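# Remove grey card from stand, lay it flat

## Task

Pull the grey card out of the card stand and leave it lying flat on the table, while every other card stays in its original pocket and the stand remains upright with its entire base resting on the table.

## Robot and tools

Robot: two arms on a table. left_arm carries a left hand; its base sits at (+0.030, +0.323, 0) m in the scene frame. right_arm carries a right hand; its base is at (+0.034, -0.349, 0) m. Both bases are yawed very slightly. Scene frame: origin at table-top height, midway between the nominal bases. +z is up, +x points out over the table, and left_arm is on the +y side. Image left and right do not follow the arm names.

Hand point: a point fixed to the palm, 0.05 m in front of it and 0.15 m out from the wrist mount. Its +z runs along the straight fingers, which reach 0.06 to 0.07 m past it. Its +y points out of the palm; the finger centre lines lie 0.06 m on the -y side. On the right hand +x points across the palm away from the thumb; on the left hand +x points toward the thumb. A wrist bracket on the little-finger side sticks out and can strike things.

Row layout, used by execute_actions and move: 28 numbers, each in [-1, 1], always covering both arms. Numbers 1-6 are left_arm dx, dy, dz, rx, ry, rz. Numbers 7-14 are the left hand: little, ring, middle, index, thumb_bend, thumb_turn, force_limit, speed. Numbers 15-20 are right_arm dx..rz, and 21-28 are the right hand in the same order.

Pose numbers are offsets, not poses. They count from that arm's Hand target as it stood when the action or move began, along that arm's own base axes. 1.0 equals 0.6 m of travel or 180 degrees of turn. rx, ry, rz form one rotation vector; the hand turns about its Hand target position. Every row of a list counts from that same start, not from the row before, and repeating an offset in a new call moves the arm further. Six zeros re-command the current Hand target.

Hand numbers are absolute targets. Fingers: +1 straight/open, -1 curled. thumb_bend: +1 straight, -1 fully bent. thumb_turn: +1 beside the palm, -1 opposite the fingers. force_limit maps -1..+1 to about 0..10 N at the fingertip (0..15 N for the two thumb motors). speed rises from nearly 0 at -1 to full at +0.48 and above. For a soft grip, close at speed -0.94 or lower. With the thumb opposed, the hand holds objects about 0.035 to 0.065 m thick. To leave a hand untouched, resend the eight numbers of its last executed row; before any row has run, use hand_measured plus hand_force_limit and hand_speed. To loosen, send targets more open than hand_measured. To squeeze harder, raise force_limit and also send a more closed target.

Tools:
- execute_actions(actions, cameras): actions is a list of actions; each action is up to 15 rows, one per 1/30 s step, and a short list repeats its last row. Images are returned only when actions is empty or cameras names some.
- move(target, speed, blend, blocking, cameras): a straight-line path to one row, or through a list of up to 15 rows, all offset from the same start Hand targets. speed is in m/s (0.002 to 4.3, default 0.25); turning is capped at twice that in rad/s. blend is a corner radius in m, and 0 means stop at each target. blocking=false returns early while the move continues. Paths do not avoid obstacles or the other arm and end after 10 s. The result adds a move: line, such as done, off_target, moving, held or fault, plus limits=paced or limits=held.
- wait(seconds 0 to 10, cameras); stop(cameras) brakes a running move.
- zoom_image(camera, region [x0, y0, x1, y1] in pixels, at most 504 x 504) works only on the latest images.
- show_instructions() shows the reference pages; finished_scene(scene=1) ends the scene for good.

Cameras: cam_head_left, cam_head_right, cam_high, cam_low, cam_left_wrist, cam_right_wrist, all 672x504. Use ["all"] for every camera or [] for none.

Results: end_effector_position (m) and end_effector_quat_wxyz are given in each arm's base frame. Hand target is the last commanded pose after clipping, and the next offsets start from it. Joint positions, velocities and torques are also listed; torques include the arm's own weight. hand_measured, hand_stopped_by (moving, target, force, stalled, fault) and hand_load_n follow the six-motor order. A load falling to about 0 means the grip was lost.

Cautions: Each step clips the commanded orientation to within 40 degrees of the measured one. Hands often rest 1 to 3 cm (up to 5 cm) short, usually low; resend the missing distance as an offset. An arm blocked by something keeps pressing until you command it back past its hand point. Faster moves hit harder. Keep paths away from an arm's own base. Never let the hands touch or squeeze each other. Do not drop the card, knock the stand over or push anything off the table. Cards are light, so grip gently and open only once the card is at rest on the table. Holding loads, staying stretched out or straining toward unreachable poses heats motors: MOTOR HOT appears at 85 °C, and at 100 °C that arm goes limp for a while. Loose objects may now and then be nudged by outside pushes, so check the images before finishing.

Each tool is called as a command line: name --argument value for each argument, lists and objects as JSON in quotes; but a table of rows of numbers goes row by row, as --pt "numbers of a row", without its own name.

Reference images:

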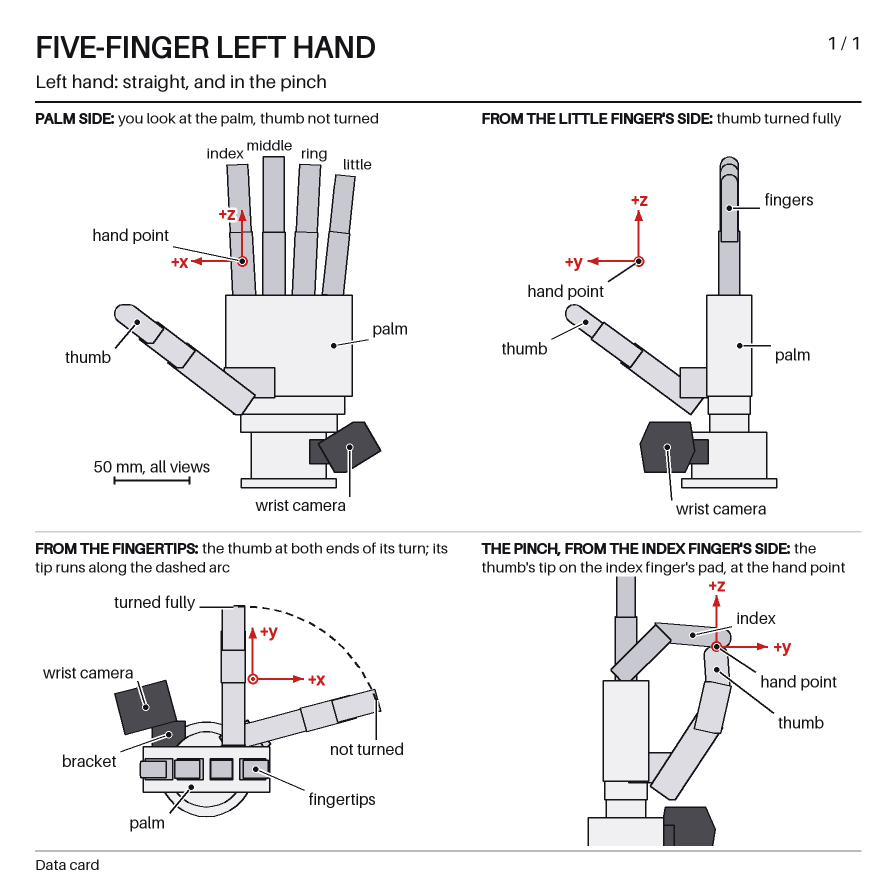

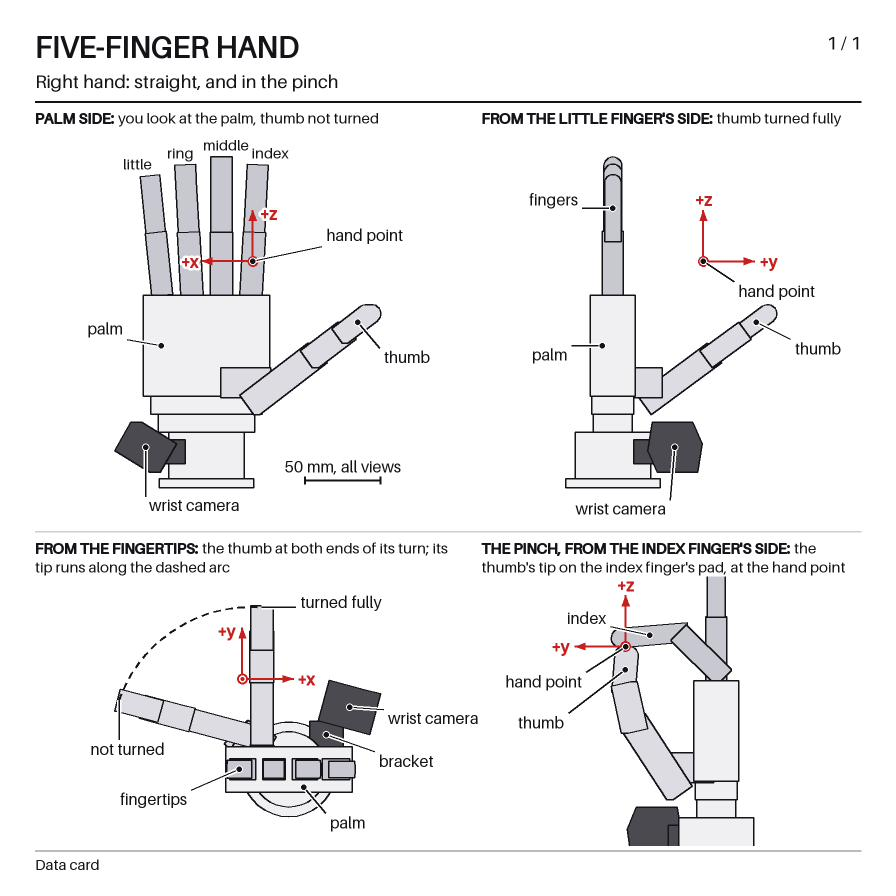

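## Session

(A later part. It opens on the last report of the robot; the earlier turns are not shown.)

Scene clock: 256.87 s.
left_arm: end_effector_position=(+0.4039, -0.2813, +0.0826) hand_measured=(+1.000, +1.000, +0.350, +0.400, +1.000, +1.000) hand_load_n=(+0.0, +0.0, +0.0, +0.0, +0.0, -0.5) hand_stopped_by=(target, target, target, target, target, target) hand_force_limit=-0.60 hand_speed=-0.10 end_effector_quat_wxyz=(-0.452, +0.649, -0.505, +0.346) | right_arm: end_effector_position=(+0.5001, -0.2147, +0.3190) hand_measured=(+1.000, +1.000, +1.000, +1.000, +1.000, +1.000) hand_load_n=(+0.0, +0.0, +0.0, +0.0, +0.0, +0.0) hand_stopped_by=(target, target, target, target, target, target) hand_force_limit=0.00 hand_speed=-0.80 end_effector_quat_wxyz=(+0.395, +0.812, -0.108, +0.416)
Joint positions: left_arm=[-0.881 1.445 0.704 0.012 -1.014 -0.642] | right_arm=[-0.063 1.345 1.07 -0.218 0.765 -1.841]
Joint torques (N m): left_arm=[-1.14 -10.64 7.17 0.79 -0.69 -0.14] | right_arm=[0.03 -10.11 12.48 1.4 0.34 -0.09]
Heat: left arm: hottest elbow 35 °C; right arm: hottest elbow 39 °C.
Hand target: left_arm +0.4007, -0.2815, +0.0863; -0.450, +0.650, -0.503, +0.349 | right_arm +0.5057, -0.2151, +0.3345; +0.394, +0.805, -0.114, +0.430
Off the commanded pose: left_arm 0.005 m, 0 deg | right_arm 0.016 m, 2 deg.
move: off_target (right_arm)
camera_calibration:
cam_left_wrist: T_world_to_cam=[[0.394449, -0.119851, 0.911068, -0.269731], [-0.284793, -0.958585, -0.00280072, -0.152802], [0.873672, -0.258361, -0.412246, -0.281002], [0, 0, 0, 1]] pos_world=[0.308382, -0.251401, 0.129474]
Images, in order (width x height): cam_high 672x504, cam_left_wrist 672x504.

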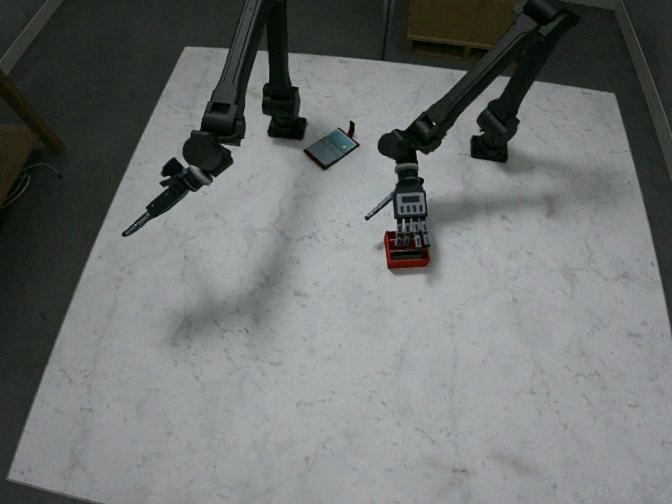

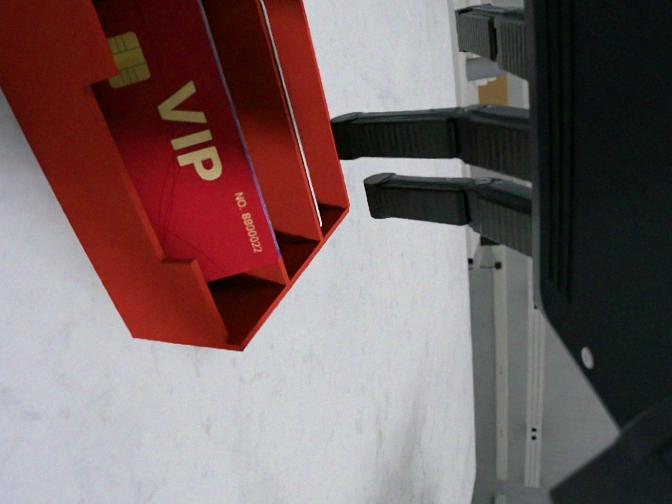

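move --target '[0.0258,0.0445,-0.01,0,0,0,1,1,0.35,0.4,1,1,-0.6,-0.1,0,0,0,0,0,0,1,1,1,1,1,1,0,-0.8]' --speed 0.1 --cameras '["cam_left_wrist", "cam_high"]'

zoom_image --camera "cam_high" --region '[375, 205, 455, 285]'

Scene clock: 261.10 s.
left_arm: end_effector_position=(+0.4143, -0.2571, +0.0745) hand_measured=(+1.000, +1.000, +0.350, +0.400, +1.000, +1.000) hand_load_n=(+0.0, +0.0, +0.0, +0.0, +0.0, +0.0) hand_stopped_by=(target, target, target, target, target, target) hand_force_limit=-0.60 hand_speed=-0.10 end_effector_quat_wxyz=(-0.450, +0.650, -0.509, +0.342) | right_arm: end_effector_position=(+0.5001, -0.2147, +0.3190) hand_measured=(+1.000, +1.000, +1.000, +1.000, +1.000, +1.000) hand_load_n=(+0.0, +0.0, +0.0, +0.0, +0.0, +0.0) hand_stopped_by=(target, target, target, target, target, target) hand_force_limit=0.00 hand_speed=-0.80 end_effector_quat_wxyz=(+0.395, +0.812, -0.108, +0.416)
Joint positions: left_arm=[-0.815 1.436 0.661 0.094 -0.959 -0.57] | right_arm=[-0.063 1.345 1.07 -0.218 0.765 -1.841]
Joint torques (N m): left_arm=[-0.15 -10.4 6.75 2.14 -0.41 0.03] | right_arm=[-0.03 -9.88 12.49 1.37 0.34 -0.1]
Heat: left arm: hottest elbow 35 °C; right arm: hottest elbow 39 °C.
Hand target: left_arm +0.4161, -0.2548, +0.0803; -0.450, +0.650, -0.503, +0.349 | right_arm +0.5057, -0.2151, +0.3345; +0.394, +0.805, -0.114, +0.430
Off the commanded pose: left_arm 0.007 m, 1 deg | right_arm 0.016 m, 2 deg.
move: off_target (right_arm)
camera_calibration:
cam_left_wrist: T_world_to_cam=[[0.404383, -0.124775, 0.906039, -0.268626], [-0.286353, -0.958115, -0.00414185, -0.125696], [0.868606, -0.257772, -0.423175, -0.284154], [0, 0, 0, 1]] pos_world=[0.319452, -0.227196, 0.122618]
Images, in order (width x height): cam_high 672x504, cam_left_wrist 672x504.

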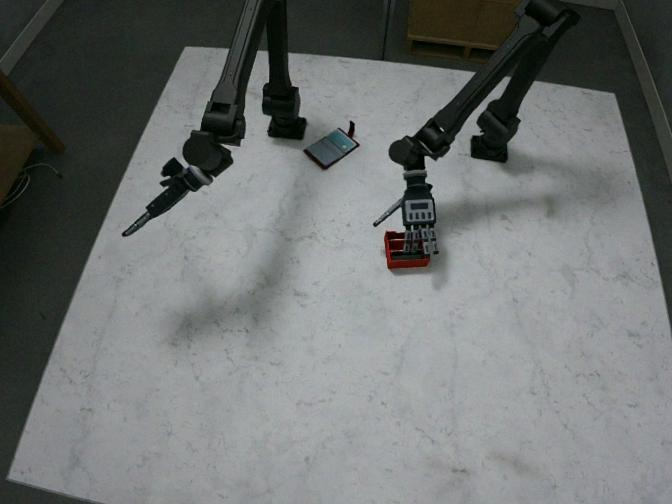

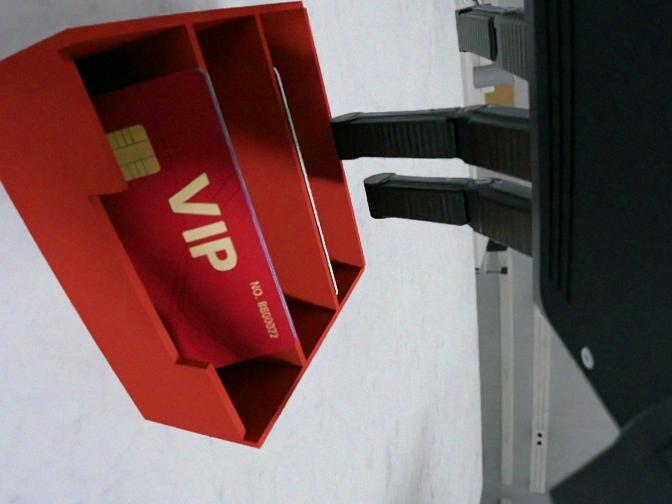

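Scaled by 6.300 from the camera's 672x504 image, which has a finer 960x720 frame.

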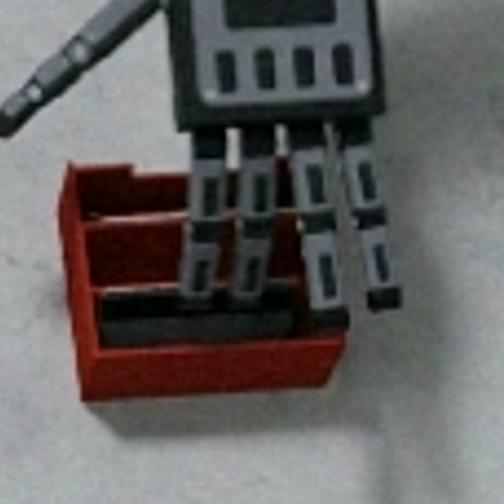

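move --target '[-0.0007,-0.0053,-0.0488,0,0,0,1,1,0.35,0.4,1,1,-0.6,-0.1,0,0,0,0,0,0,1,1,1,1,1,1,0,-0.8]' --speed 0.07 --cameras '["cam_left_wrist", "cam_high"]'

zoom_image --camera "cam_high" --region '[385, 225, 435, 275]'

zoom_image --camera "cam_left_wrist" --region '[250, 0, 490, 300]'

Scene clock: 263.03 s.
left_arm: end_effector_position=(+0.4156, -0.2584, +0.0546) hand_measured=(+1.000, +1.000, +0.350, +0.400, +1.000, +1.000) hand_load_n=(+0.0, +0.0, +0.0, +0.0, +0.0, +0.0) hand_stopped_by=(target, target, target, target, target, target) hand_force_limit=-0.60 hand_speed=-0.10 end_effector_quat_wxyz=(-0.449, +0.650, -0.504, +0.348) | right_arm: end_effector_position=(+0.5001, -0.2147, +0.3190) hand_measured=(+1.000, +1.000, +1.000, +1.000, +1.000, +1.000) hand_load_n=(+0.0, +0.0, +0.0, +0.0, +0.0, +0.0) hand_stopped_by=(target, target, target, target, target, target) hand_force_limit=0.00 hand_speed=-0.80 end_effector_quat_wxyz=(+0.395, +0.812, -0.108, +0.416)
Joint positions: left_arm=[-0.815 1.491 0.637 0.191 -0.959 -0.569] | right_arm=[-0.063 1.345 1.07 -0.218 0.765 -1.841]
Joint torques (N m): left_arm=[-0.67 -8.88 6.42 2.17 -0.61 -0.05] | right_arm=[0.03 -10.11 12.42 1.42 0.34 -0.1]
Heat: left arm: hottest elbow 35 °C; right arm: hottest elbow 39 °C.
Hand target: left_arm +0.4156, -0.2579, +0.0509; -0.450, +0.650, -0.503, +0.349 | right_arm +0.5057, -0.2151, +0.3345; +0.394, +0.805, -0.114, +0.430
Off the commanded pose: left_arm 0.004 m, 0 deg | right_arm 0.016 m, 2 deg.
move: off_target (right_arm)
camera_calibration:
cam_left_wrist: T_world_to_cam=[[0.394296, -0.114764, 0.91179, -0.244762], [-0.286632, -0.958035, 0.00336734, -0.127024], [0.87314, -0.262676, -0.410644, -0.297868], [0, 0, 0, 1]] pos_world=[0.32018, -0.228026, 0.101281]
Images, in order (width x height): cam_high 672x504, cam_left_wrist 672x504.

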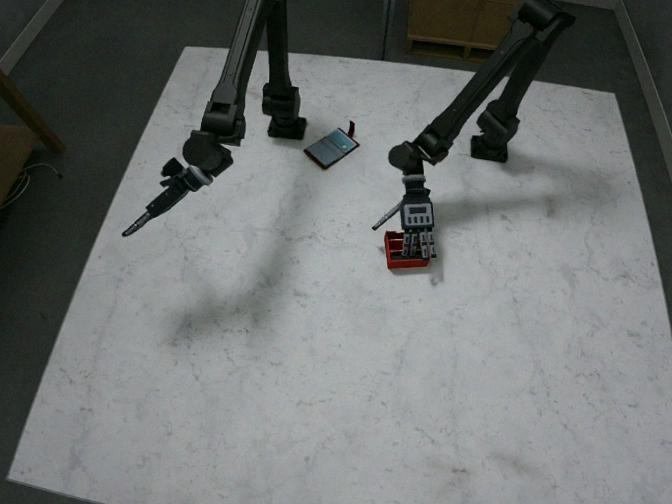

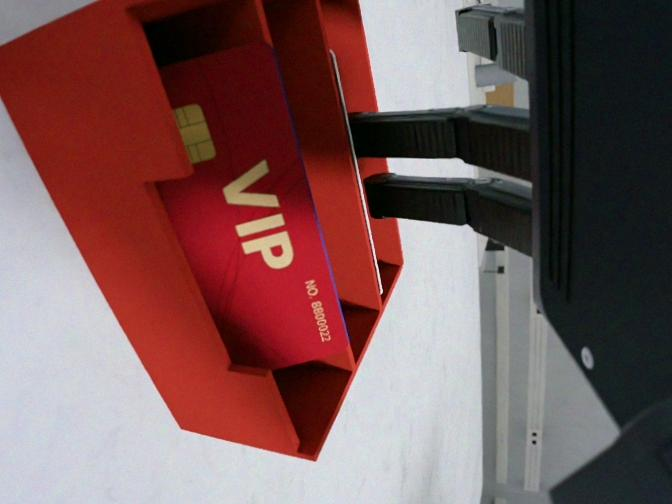

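Scaled by 10.080 from the camera's 672x504 image, which has a finer 960x720 frame.

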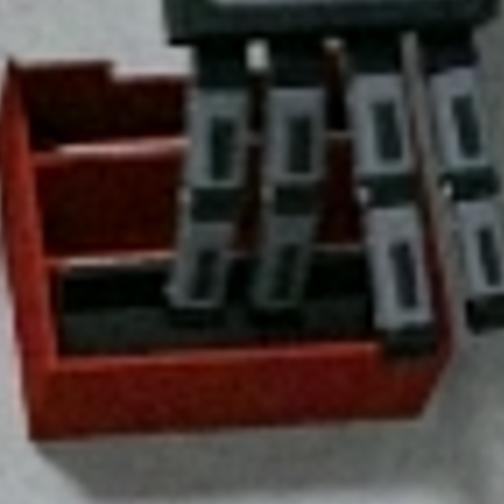

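Scaled by 1.680 from the camera's 672x504 image, which has a finer 960x720 frame.

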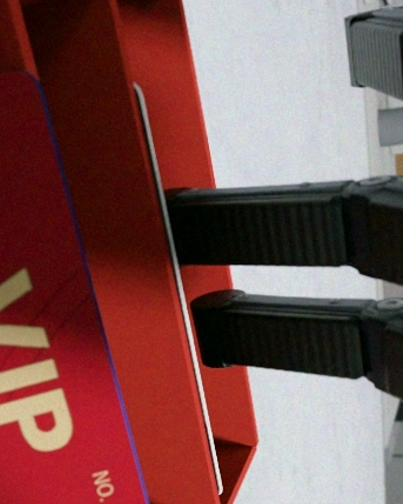

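move --target '[0.001,0,-0.0215,0,0,0,1,1,0.35,0.4,1,1,-0.6,-0.1,0,0,0,0,0,0,1,1,1,1,1,1,0,-0.8]' --speed 0.06 --cameras '["cam_left_wrist", "cam_high"]'

zoom_image --camera "cam_high" --region '[385, 225, 435, 275]'

zoom_image --camera "cam_left_wrist" --region '[250, 0, 490, 300]'

Scene clock: 264.77 s.
left_arm: end_effector_position=(+0.4177, -0.2603, +0.0461) hand_measured=(+1.000, +1.000, +0.350, +0.400, +1.000, +1.000) hand_load_n=(+0.0, +0.0, +0.0, +0.0, +0.0, +0.0) hand_stopped_by=(target, target, target, target, target, target) hand_force_limit=-0.60 hand_speed=-0.10 end_effector_quat_wxyz=(-0.449, +0.651, -0.501, +0.353) | right_arm: end_effector_position=(+0.5001, -0.2147, +0.3190) hand_measured=(+1.000, +1.000, +1.000, +1.000, +1.000, +1.000) hand_load_n=(+0.0, +0.0, +0.0, +0.0, +0.0, +0.0) hand_stopped_by=(target, target, target, target, target, target) hand_force_limit=0.00 hand_speed=-0.80 end_effector_quat_wxyz=(+0.395, +0.812, -0.108, +0.416)
Joint positions: left_arm=[-0.815 1.522 0.631 0.239 -0.96 -0.569] | right_arm=[-0.063 1.345 1.07 -0.218 0.765 -1.841]
Joint torques (N m): left_arm=[-0.56 -8.59 5.9 2.14 -0.51 -0.03] | right_arm=[-0.03 -9.99 12.49 1.42 0.34 -0.1]
Heat: left arm: hottest elbow 35 °C; right arm: hottest elbow 39 °C.
Hand target: left_arm +0.4164, -0.2581, +0.0382; -0.450, +0.650, -0.503, +0.349 | right_arm +0.5057, -0.2151, +0.3345; +0.394, +0.805, -0.114, +0.430
Off the commanded pose: left_arm 0.009 m, 1 deg | right_arm 0.016 m, 2 deg.
move: off_target (right_arm)
camera_calibration:
cam_left_wrist: T_world_to_cam=[[0.386775, -0.107238, 0.915918, -0.233237], [-0.285796, -0.958253, 0.00849194, -0.128836], [0.87677, -0.26505, -0.401277, -0.306252], [0, 0, 0, 1]] pos_world=[0.321902, -0.229642, 0.0918281]
Images, in order (width x height): cam_high 672x504, cam_left_wrist 672x504.

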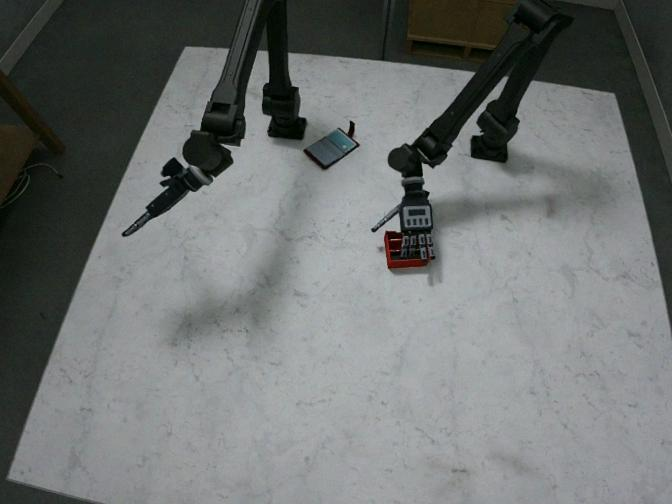

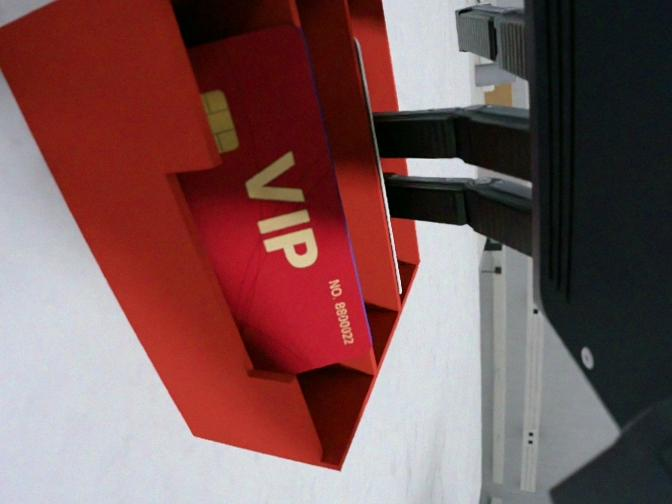

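Scaled by 10.080 from the camera's 672x504 image, which has a finer 960x720 frame.

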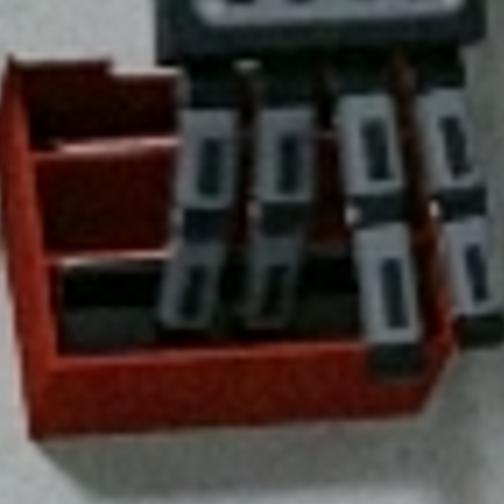

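Scaled by 1.680 from the camera's 672x504 image, which has a finer 960x720 frame.

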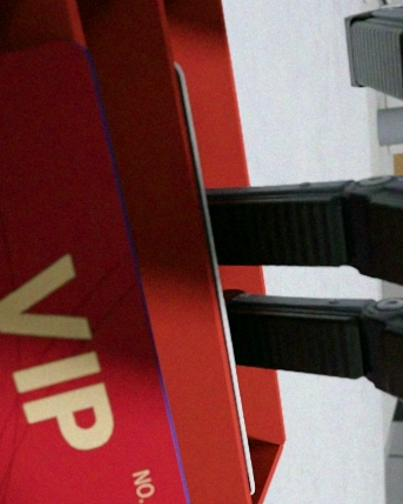

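move --target '[-0.003,0.002,-0.02,0,0,0,1,1,0.35,0.4,1,1,-0.6,-0.1,0,0,0,0,0,0,1,1,1,1,1,1,0,-0.8]' --speed 0.06 --cameras '["cam_left_wrist", "cam_high"]'

zoom_image --camera "cam_high" --region '[385, 225, 435, 275]'

zoom_image --camera "cam_left_wrist" --region '[250, 0, 490, 300]'

Scene clock: 266.03 s.
left_arm: end_effector_position=(+0.4175, -0.2595, +0.0366) hand_measured=(+1.000, +1.000, +0.350, +0.400, +1.000, +1.000) hand_load_n=(+0.0, +0.0, +0.5, -0.5, +0.5, -0.5) hand_stopped_by=(target, target, target, target, target, target) hand_force_limit=-0.60 hand_speed=-0.10 end_effector_quat_wxyz=(-0.450, +0.651, -0.498, +0.355) | right_arm: end_effector_position=(+0.5001, -0.2147, +0.3190) hand_measured=(+1.000, +1.000, +1.000, +1.000, +1.000, +1.000) hand_load_n=(+0.0, +0.0, +0.0, +0.0, +0.0, +0.0) hand_stopped_by=(target, target, target, target, target, target) hand_force_limit=0.00 hand_speed=-0.80 end_effector_quat_wxyz=(+0.395, +0.812, -0.108, +0.416)
Joint positions: left_arm=[-0.815 1.549 0.619 0.285 -0.963 -0.569] | right_arm=[-0.063 1.345 1.07 -0.218 0.765 -1.841]
Joint torques (N m): left_arm=[-0.67 -8.53 5.52 2.02 -0.44 -0.05] | right_arm=[0.03 -9.99 12.51 1.4 0.35 -0.1]
Heat: left arm: hottest elbow 34 °C; right arm: hottest elbow 39 °C.
Hand target: left_arm +0.4145, -0.2569, +0.0262; -0.450, +0.650, -0.503, +0.349 | right_arm +0.5057, -0.2151, +0.3345; +0.394, +0.805, -0.114, +0.430
Off the commanded pose: left_arm 0.011 m, 1 deg | right_arm 0.016 m, 2 deg.
move: off_target (left_arm, right_arm)
camera_calibration:
cam_left_wrist: T_world_to_cam=[[0.382068, -0.103321, 0.91834, -0.221398], [-0.283825, -0.958822, 0.0102077, -0.129053], [0.87947, -0.264548, -0.39566, -0.31082], [0, 0, 0, 1]] pos_world=[0.321317, -0.22884, 0.0816565]
Images, in order (width x height): cam_high 672x504, cam_left_wrist 672x504.

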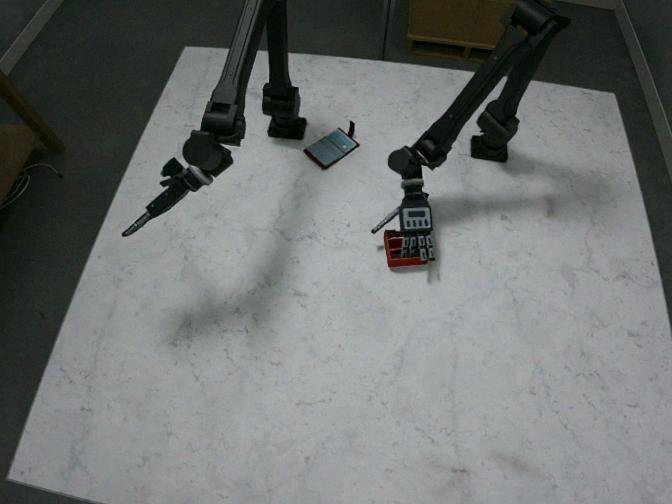

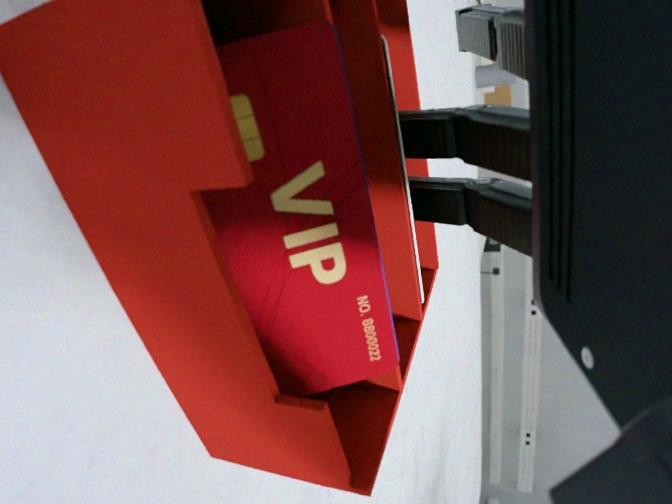

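Scaled by 10.080 from the camera's 672x504 image, which has a finer 960x720 frame.

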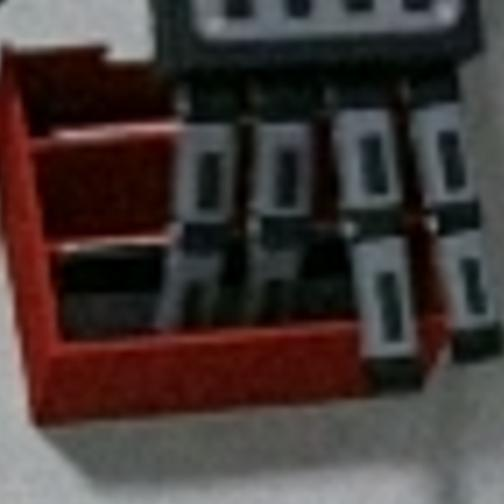

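Scaled by 1.680 from the camera's 672x504 image, which has a finer 960x720 frame.

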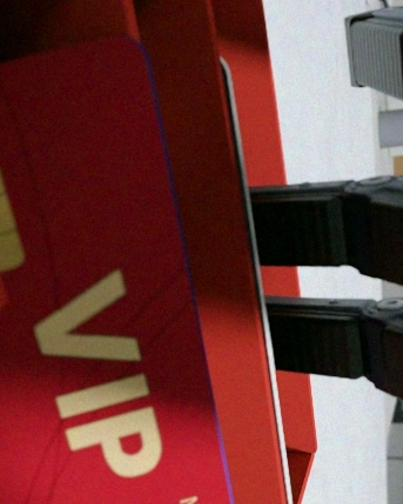

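zoom_image --camera "cam_left_wrist" --region '[340, 10, 460, 160]'

zoom_image --camera "cam_left_wrist" --region '[360, 200, 460, 340]'

Scaled by 3.360 from the camera's 672x504 image, which has a finer 960x720 frame.

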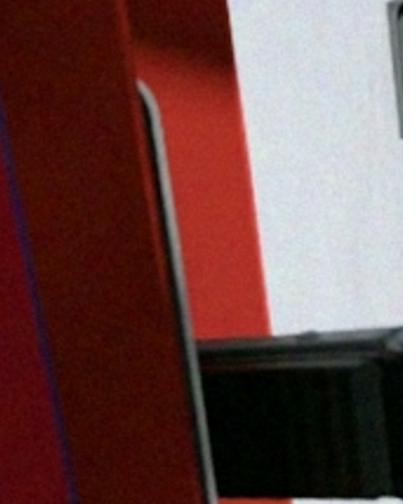

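Scaled by 3.600 from the camera's 672x504 image, which has a finer 960x720 frame.

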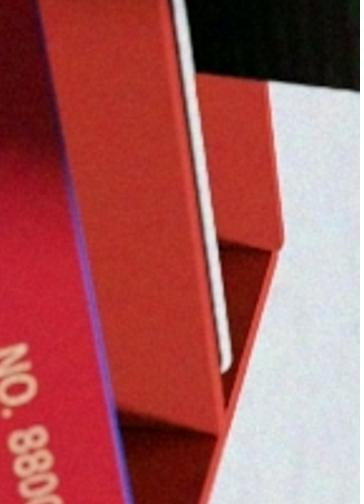

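move --target '[-0.0165,-0.004,0.002,0,0,0,1,1,0.35,0.4,1,1,-0.6,-0.1,0,0,0,0,0,0,1,1,1,1,1,1,0,-0.8]' --speed 0.05 --cameras '["cam_left_wrist", "cam_high"]'

zoom_image --camera "cam_high" --region '[380, 220, 430, 270]'

zoom_image --camera "cam_left_wrist" --region '[330, 0, 490, 340]'

Scene clock: 267.63 s.
left_arm: end_effector_position=(+0.4132, -0.2596, +0.0359) hand_measured=(+1.000, +1.000, +0.350, +0.400, +1.000, +1.000) hand_load_n=(+0.0, +0.0, +1.5, -0.5, +0.0, +0.0) hand_stopped_by=(target, target, target, target, target, target) hand_force_limit=-0.60 hand_speed=-0.10 end_effector_quat_wxyz=(-0.452, +0.652, -0.493, +0.356) | right_arm: end_effector_position=(+0.5001, -0.2147, +0.3190) hand_measured=(+1.000, +1.000, +1.000, +1.000, +1.000, +1.000) hand_load_n=(+0.0, +0.0, +0.0, +0.0, +0.0, +0.0) hand_stopped_by=(target, target, target, target, target, target) hand_force_limit=0.00 hand_speed=-0.80 end_effector_quat_wxyz=(+0.395, +0.812, -0.108, +0.416)
Joint positions: left_arm=[-0.827 1.549 0.611 0.285 -0.983 -0.586] | right_arm=[-0.063 1.345 1.07 -0.218 0.765 -1.841]
Joint torques (N m): left_arm=[-1.61 -9.52 5.23 0.8 -0.41 -0.13] | right_arm=[-0.03 -9.93 12.46 1.4 0.34 -0.1]
Heat: left arm: hottest elbow 34 °C; right arm: hottest elbow 39 °C.
Hand target: left_arm +0.4046, -0.2592, +0.0274; -0.450, +0.650, -0.503, +0.349 | right_arm +0.5057, -0.2151, +0.3345; +0.394, +0.805, -0.114, +0.430
Off the commanded pose: left_arm 0.012 m, 1 deg | right_arm 0.016 m, 2 deg.
move: off_target (left_arm, right_arm)
camera_calibration:
cam_left_wrist: T_world_to_cam=[[0.375601, -0.0980766, 0.921577, -0.215201], [-0.275334, -0.961298, 0.00991223, -0.13448], [0.884938, -0.257464, -0.388069, -0.308095], [0, 0, 0, 1]] pos_world=[0.316448, -0.229705, 0.0800953]
Images, in order (width x height): cam_high 672x504, cam_left_wrist 672x504.

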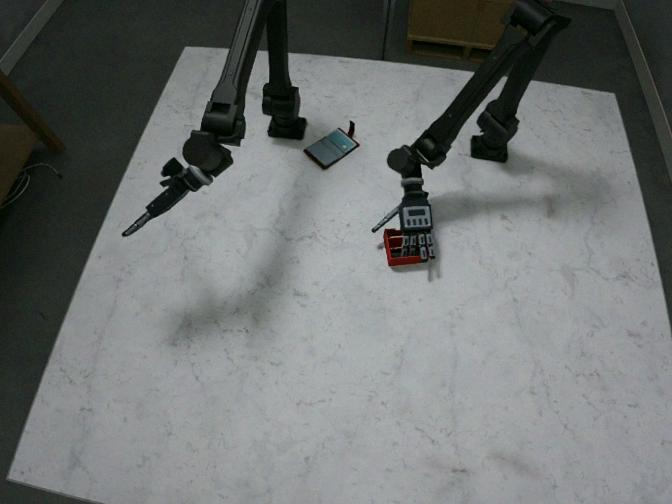

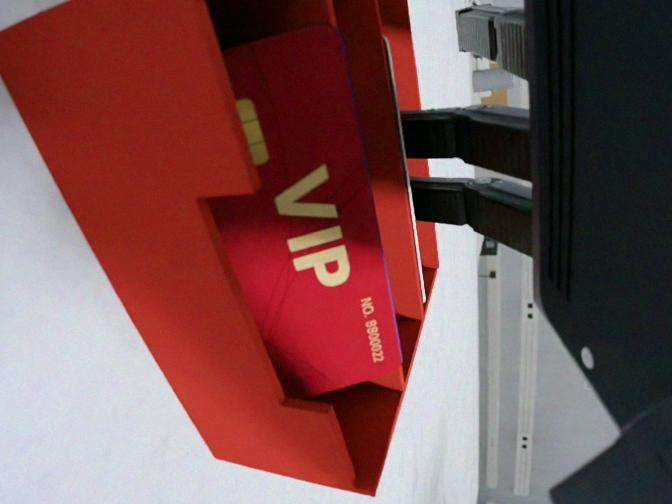

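Scaled by 10.080 from the camera's 672x504 image, which has a finer 960x720 frame.

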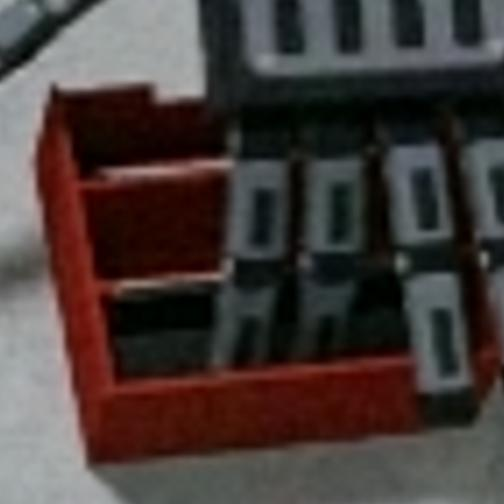

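Scaled by 1.482 from the camera's 672x504 image, which has a finer 960x720 frame.

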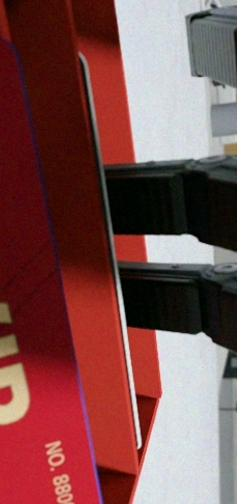

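move --target '[0.0158,-0.0172,0.0417,-0.0139,-0.0128,0,1,1,0.35,0.4,1,1,-0.6,-0.1,0,0,0,0,0,0,1,1,1,1,1,1,0,-0.8]' --speed 0.08 --cameras '["cam_left_wrist", "cam_high"]'

zoom_image --camera "cam_high" --region '[380, 220, 430, 270]'

Scene clock: 270.20 s.
left_arm: end_effector_position=(+0.4135, -0.2620, +0.0440) hand_measured=(+1.000, +1.000, +0.350, +0.400, +1.000, +1.000) hand_load_n=(+0.0, +0.0, +0.0, +0.0, +0.0, -0.5) hand_stopped_by=(target, target, target, target, target, target) hand_force_limit=-0.60 hand_speed=-0.10 end_effector_quat_wxyz=(-0.450, +0.652, -0.489, +0.364) | right_arm: end_effector_position=(+0.5001, -0.2147, +0.3190) hand_measured=(+1.000, +1.000, +1.000, +1.000, +1.000, +1.000) hand_load_n=(+0.0, +0.0, +0.0, +0.0, +0.0, +0.0) hand_stopped_by=(target, target, target, target, target, target) hand_force_limit=0.00 hand_speed=-0.80 end_effector_quat_wxyz=(+0.395, +0.812, -0.108, +0.416)
Joint positions: left_arm=[-0.83 1.532 0.611 0.285 -0.983 -0.586] | right_arm=[-0.063 1.345 1.07 -0.218 0.765 -1.841]
Joint torques (N m): left_arm=[-1.32 -10.64 7.31 0.94 -0.41 -0.12] | right_arm=[-0.03 -9.93 12.56 1.43 0.34 -0.09]
Heat: left arm: hottest elbow 34 °C; right arm: hottest elbow 39 °C.
Hand target: left_arm +0.4141, -0.2696, +0.0523; -0.446, +0.652, -0.486, +0.373 | right_arm +0.5057, -0.2151, +0.3345; +0.394, +0.805, -0.114, +0.430
Off the commanded pose: left_arm 0.011 m, 1 deg | right_arm 0.016 m, 2 deg.
move: off_target (left_arm, right_arm)
camera_calibration:
cam_left_wrist: T_world_to_cam=[[0.364075, -0.0865492, 0.92734, -0.215484], [-0.278319, -0.960288, 0.0196441, -0.135811], [0.888813, -0.265248, -0.373705, -0.310211], [0, 0, 0, 1]] pos_world=[0.316373, -0.23135, 0.0865676]
Images, in order (width x height): cam_high 672x504, cam_left_wrist 672x504.

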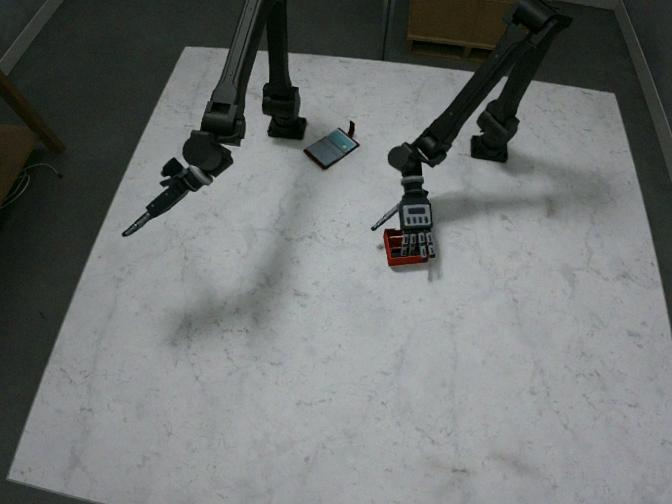

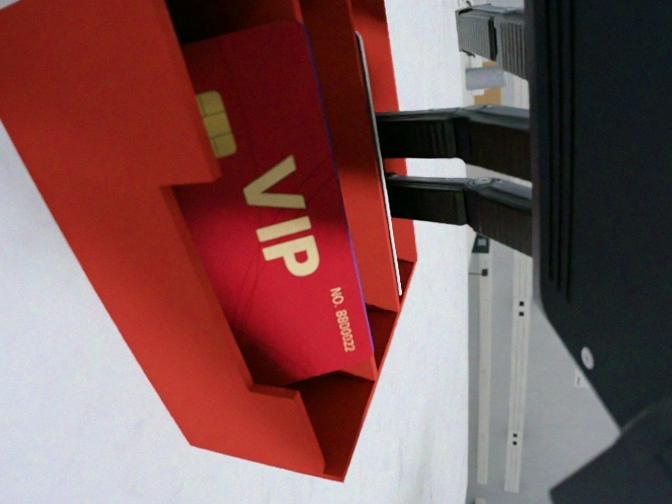

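Scaled by 10.080 from the camera's 672x504 image, which has a finer 960x720 frame.

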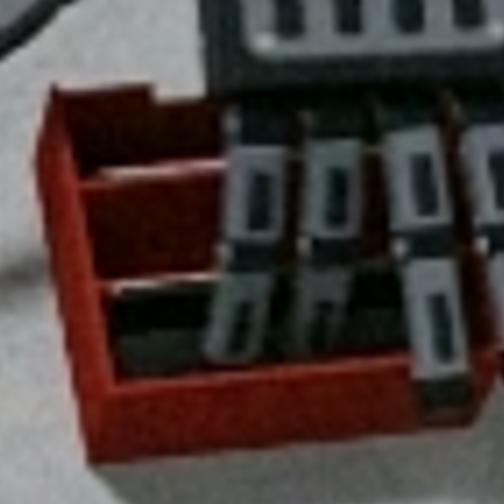

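move --target '[-0.0112,-0.0092,0.0233,-0.004,-0.004,0,1,1,0.35,0.4,1,1,-0.6,-0.1,0,0,0,0,0,0,1,1,1,1,1,1,0,-0.8]' --speed 0.04 --cameras '["cam_left_wrist", "cam_high"]'

zoom_image --camera "cam_high" --region '[380, 220, 430, 270]'

zoom_image --camera "cam_left_wrist" --region '[300, 0, 460, 340]'

Scene clock: 271.67 s.
left_arm: end_effector_position=(+0.4057, -0.2675, +0.0559) hand_measured=(+1.000, +1.000, +0.350, +0.400, +1.000, +1.000) hand_load_n=(+0.0, +0.0, +0.0, +0.0, +0.0, +0.0) hand_stopped_by=(target, target, target, target, target, target) hand_force_limit=-0.60 hand_speed=-0.10 end_effector_quat_wxyz=(-0.448, +0.652, -0.487, +0.370) | right_arm: end_effector_position=(+0.5001, -0.2147, +0.3190) hand_measured=(+1.000, +1.000, +1.000, +1.000, +1.000, +1.000) hand_load_n=(+0.0, +0.0, +0.0, +0.0, +0.0, +0.0) hand_stopped_by=(target, target, target, target, target, target) hand_force_limit=0.00 hand_speed=-0.80 end_effector_quat_wxyz=(+0.395, +0.812, -0.108, +0.416)
Joint positions: left_arm=[-0.855 1.493 0.611 0.242 -0.998 -0.608] | right_arm=[-0.063 1.345 1.07 -0.218 0.765 -1.841]
Joint torques (N m): left_arm=[-1.32 -10.34 7.91 0.85 -0.63 -0.15] | right_arm=[-0.03 -9.88 12.49 1.4 0.34 -0.09]
Heat: left arm: hottest elbow 34 °C; right arm: hottest elbow 39 °C.
Hand target: left_arm +0.4074, -0.2751, +0.0664; -0.445, +0.653, -0.481, +0.380 | right_arm +0.5057, -0.2151, +0.3345; +0.394, +0.805, -0.114, +0.430
Off the commanded pose: left_arm 0.013 m, 1 deg | right_arm 0.016 m, 2 deg.
move: off_target (left_arm, right_arm)
camera_calibration:
cam_left_wrist: T_world_to_cam=[[0.355816, -0.0789076, 0.931219, -0.219018], [-0.283305, -0.958649, 0.0270183, -0.141339], [0.89058, -0.273433, -0.363458, -0.30362], [0, 0, 0, 1]] pos_world=[0.308286, -0.235797, 0.0974192]
Images, in order (width x height): cam_high 672x504, cam_left_wrist 672x504.

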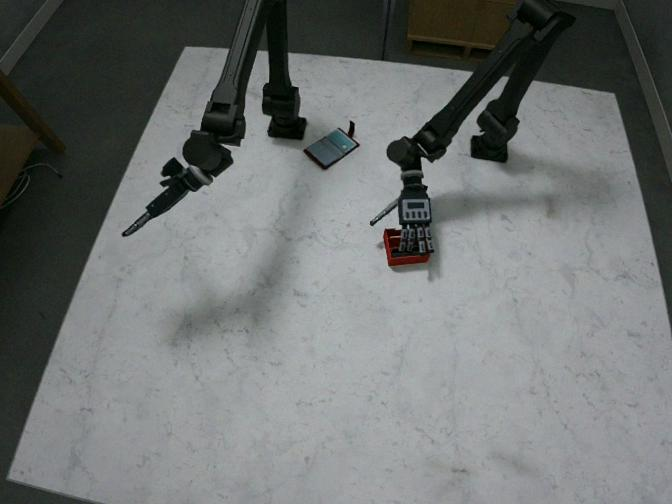

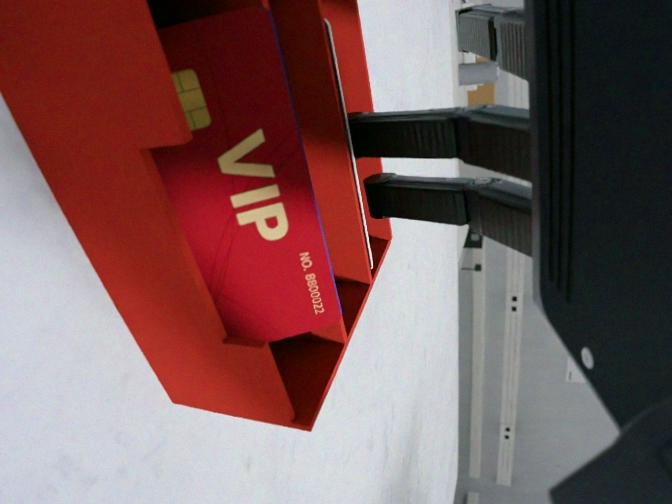

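Scaled by 10.080 from the camera's 672x504 image, which has a finer 960x720 frame.

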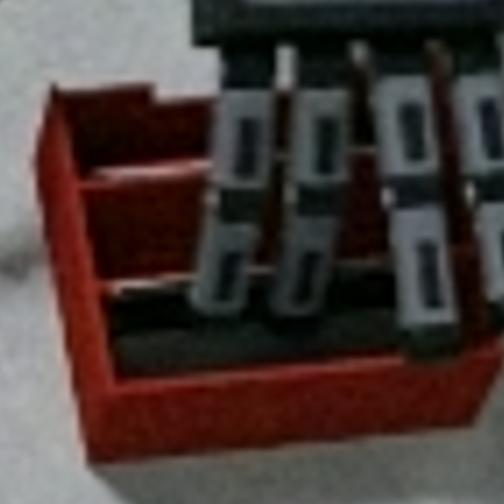

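Scaled by 1.482 from the camera's 672x504 image, which has a finer 960x720 frame.

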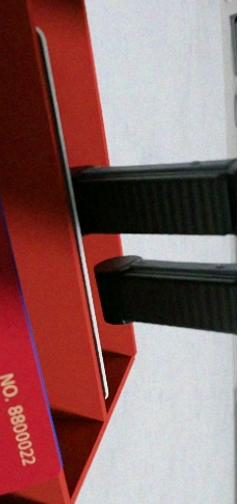

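move --pt "0.0175 0.0192 0.0 0.002 0.002 0 1 1 0.35 0.4 1 1 -0.6 -0.1 0 0 0 0 0 0 1 1 1 1 1 1 0 -0.8" --speed 0.06 --cameras '[]'

Scene clock: 274.87 s.
left_arm: end_effector_position=(+0.4108, -0.2605, +0.0536) hand_measured=(+1.000, +1.000, +0.350, +0.400, +1.000, +1.000) hand_load_n=(+0.0, +0.0, +0.0, +0.0, +0.0, -0.5) hand_stopped_by=(target, target, target, target, target, target) hand_force_limit=-0.60 hand_speed=-0.10 end_effector_quat_wxyz=(-0.446, +0.651, -0.494, +0.363) | right_arm: end_effector_position=(+0.5001, -0.2147, +0.3190) hand_measured=(+1.000, +1.000, +1.000, +1.000, +1.000, +1.000) hand_load_n=(+0.0, +0.0, +0.0, +0.0, +0.0, +0.0) hand_stopped_by=(target, target, target, target, target, target) hand_force_limit=0.00 hand_speed=-0.80 end_effector_quat_wxyz=(+0.395, +0.812, -0.108, +0.416)
Joint positions: left_arm=[-0.828 1.491 0.611 0.242 -0.969 -0.583] | right_arm=[-0.063 1.345 1.07 -0.218 0.765 -1.841]
Joint torques (N m): left_arm=[-0.09 -10.46 7.5 2.18 -0.38 0.02] | right_arm=[-0.09 -9.88 12.45 1.39 0.35 -0.08]
Heat: left arm: hottest elbow 34 °C; right arm: hottest elbow 39 °C.
Hand target: left_arm +0.4179, -0.2636, +0.0664; -0.445, +0.653, -0.484, +0.377 | right_arm +0.5057, -0.2151, +0.3345; +0.394, +0.805, -0.114, +0.430
Off the commanded pose: left_arm 0.015 m, 2 deg | right_arm 0.016 m, 2 deg.
move: off_target (left_arm, right_arm)
No camera images: "cameras" was empty.

move --pt "-0.0057 0.0077 -0.0573 0 0 0 1 1 0.35 0.4 1 1 -0.6 -0.1 0 0 0 0 0 0 1 1 1 1 1 1 0 -0.8" --speed 0.07 --cameras '["cam_left_wrist", "cam_high"]'

zoom_image --camera "cam_high" --region '[380, 220, 430, 270]'

Scene clock: 277.80 s.
left_arm: end_effector_position=(+0.4136, -0.2635, +0.0378) hand_measured=(+1.000, +1.000, +0.350, +0.400, +1.000, +1.000) hand_load_n=(+0.0, +0.0, +0.0, +0.0, +0.0, +0.0) hand_stopped_by=(target, target, target, target, target, target) hand_force_limit=-0.60 hand_speed=-0.10 end_effector_quat_wxyz=(-0.443, +0.653, -0.483, +0.380) | right_arm: end_effector_position=(+0.5001, -0.2147, +0.3190) hand_measured=(+1.000, +1.000, +1.000, +1.000, +1.000, +1.000) hand_load_n=(+0.0, +0.0, +0.0, +0.0, +0.0, +0.0) hand_stopped_by=(target, target, target, target, target, target) hand_force_limit=0.00 hand_speed=-0.80 end_effector_quat_wxyz=(+0.395, +0.812, -0.108, +0.416)
Joint positions: left_arm=[-0.827 1.553 0.586 0.371 -0.967 -0.581] | right_arm=[-0.063 1.345 1.07 -0.218 0.765 -1.841]
Joint torques (N m): left_arm=[0.03 -8.82 5.53 2.25 -0.36 0.01] | right_arm=[-0.21 -9.93 12.46 1.4 0.34 -0.09]
Heat: left arm: hottest elbow 34 °C; right arm: hottest elbow 39 °C.
Hand target: left_arm +0.4145, -0.2589, +0.0320; -0.445, +0.653, -0.484, +0.377 | right_arm +0.5057, -0.2151, +0.3345; +0.394, +0.805, -0.114, +0.430
Off the commanded pose: left_arm 0.007 m, 0 deg | right_arm 0.016 m, 2 deg.
move: off_target (right_arm)
camera_calibration:
cam_left_wrist: T_world_to_cam=[[0.345363, -0.0619195, 0.936424, -0.195969], [-0.289747, -0.956108, 0.0436407, -0.132082], [0.89262, -0.286398, -0.348145, -0.321068], [0, 0, 0, 1]] pos_world=[0.316002, -0.230372, 0.0774959]
Images, in order (width x height): cam_high 672x504, cam_left_wrist 672x504.

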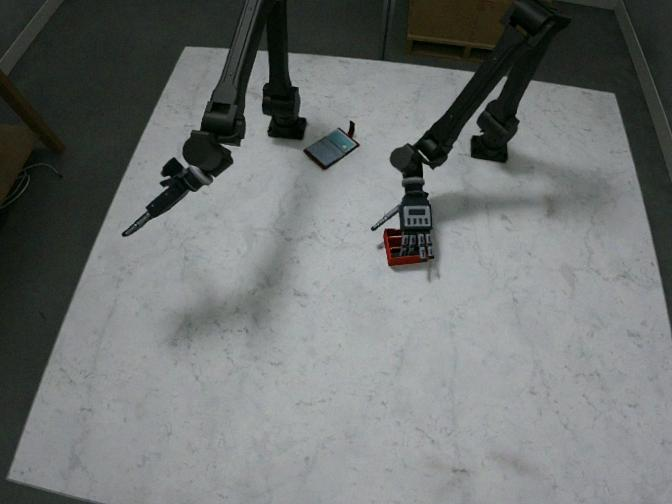

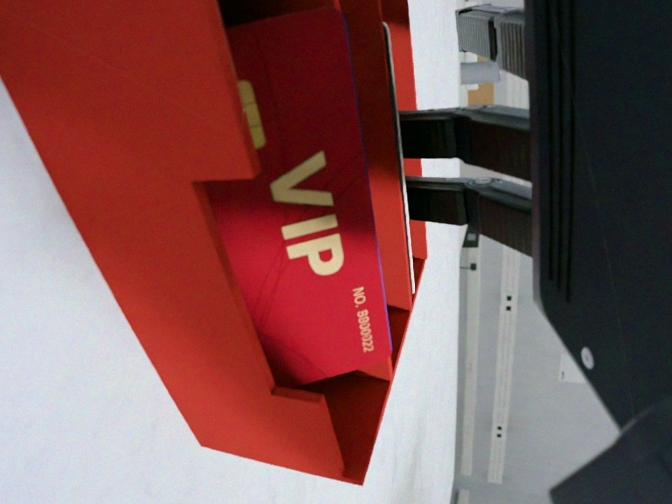

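Scaled by 10.080 from the camera's 672x504 image, which has a finer 960x720 frame.

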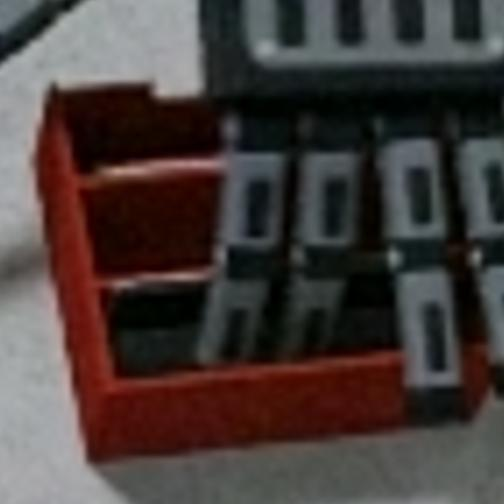

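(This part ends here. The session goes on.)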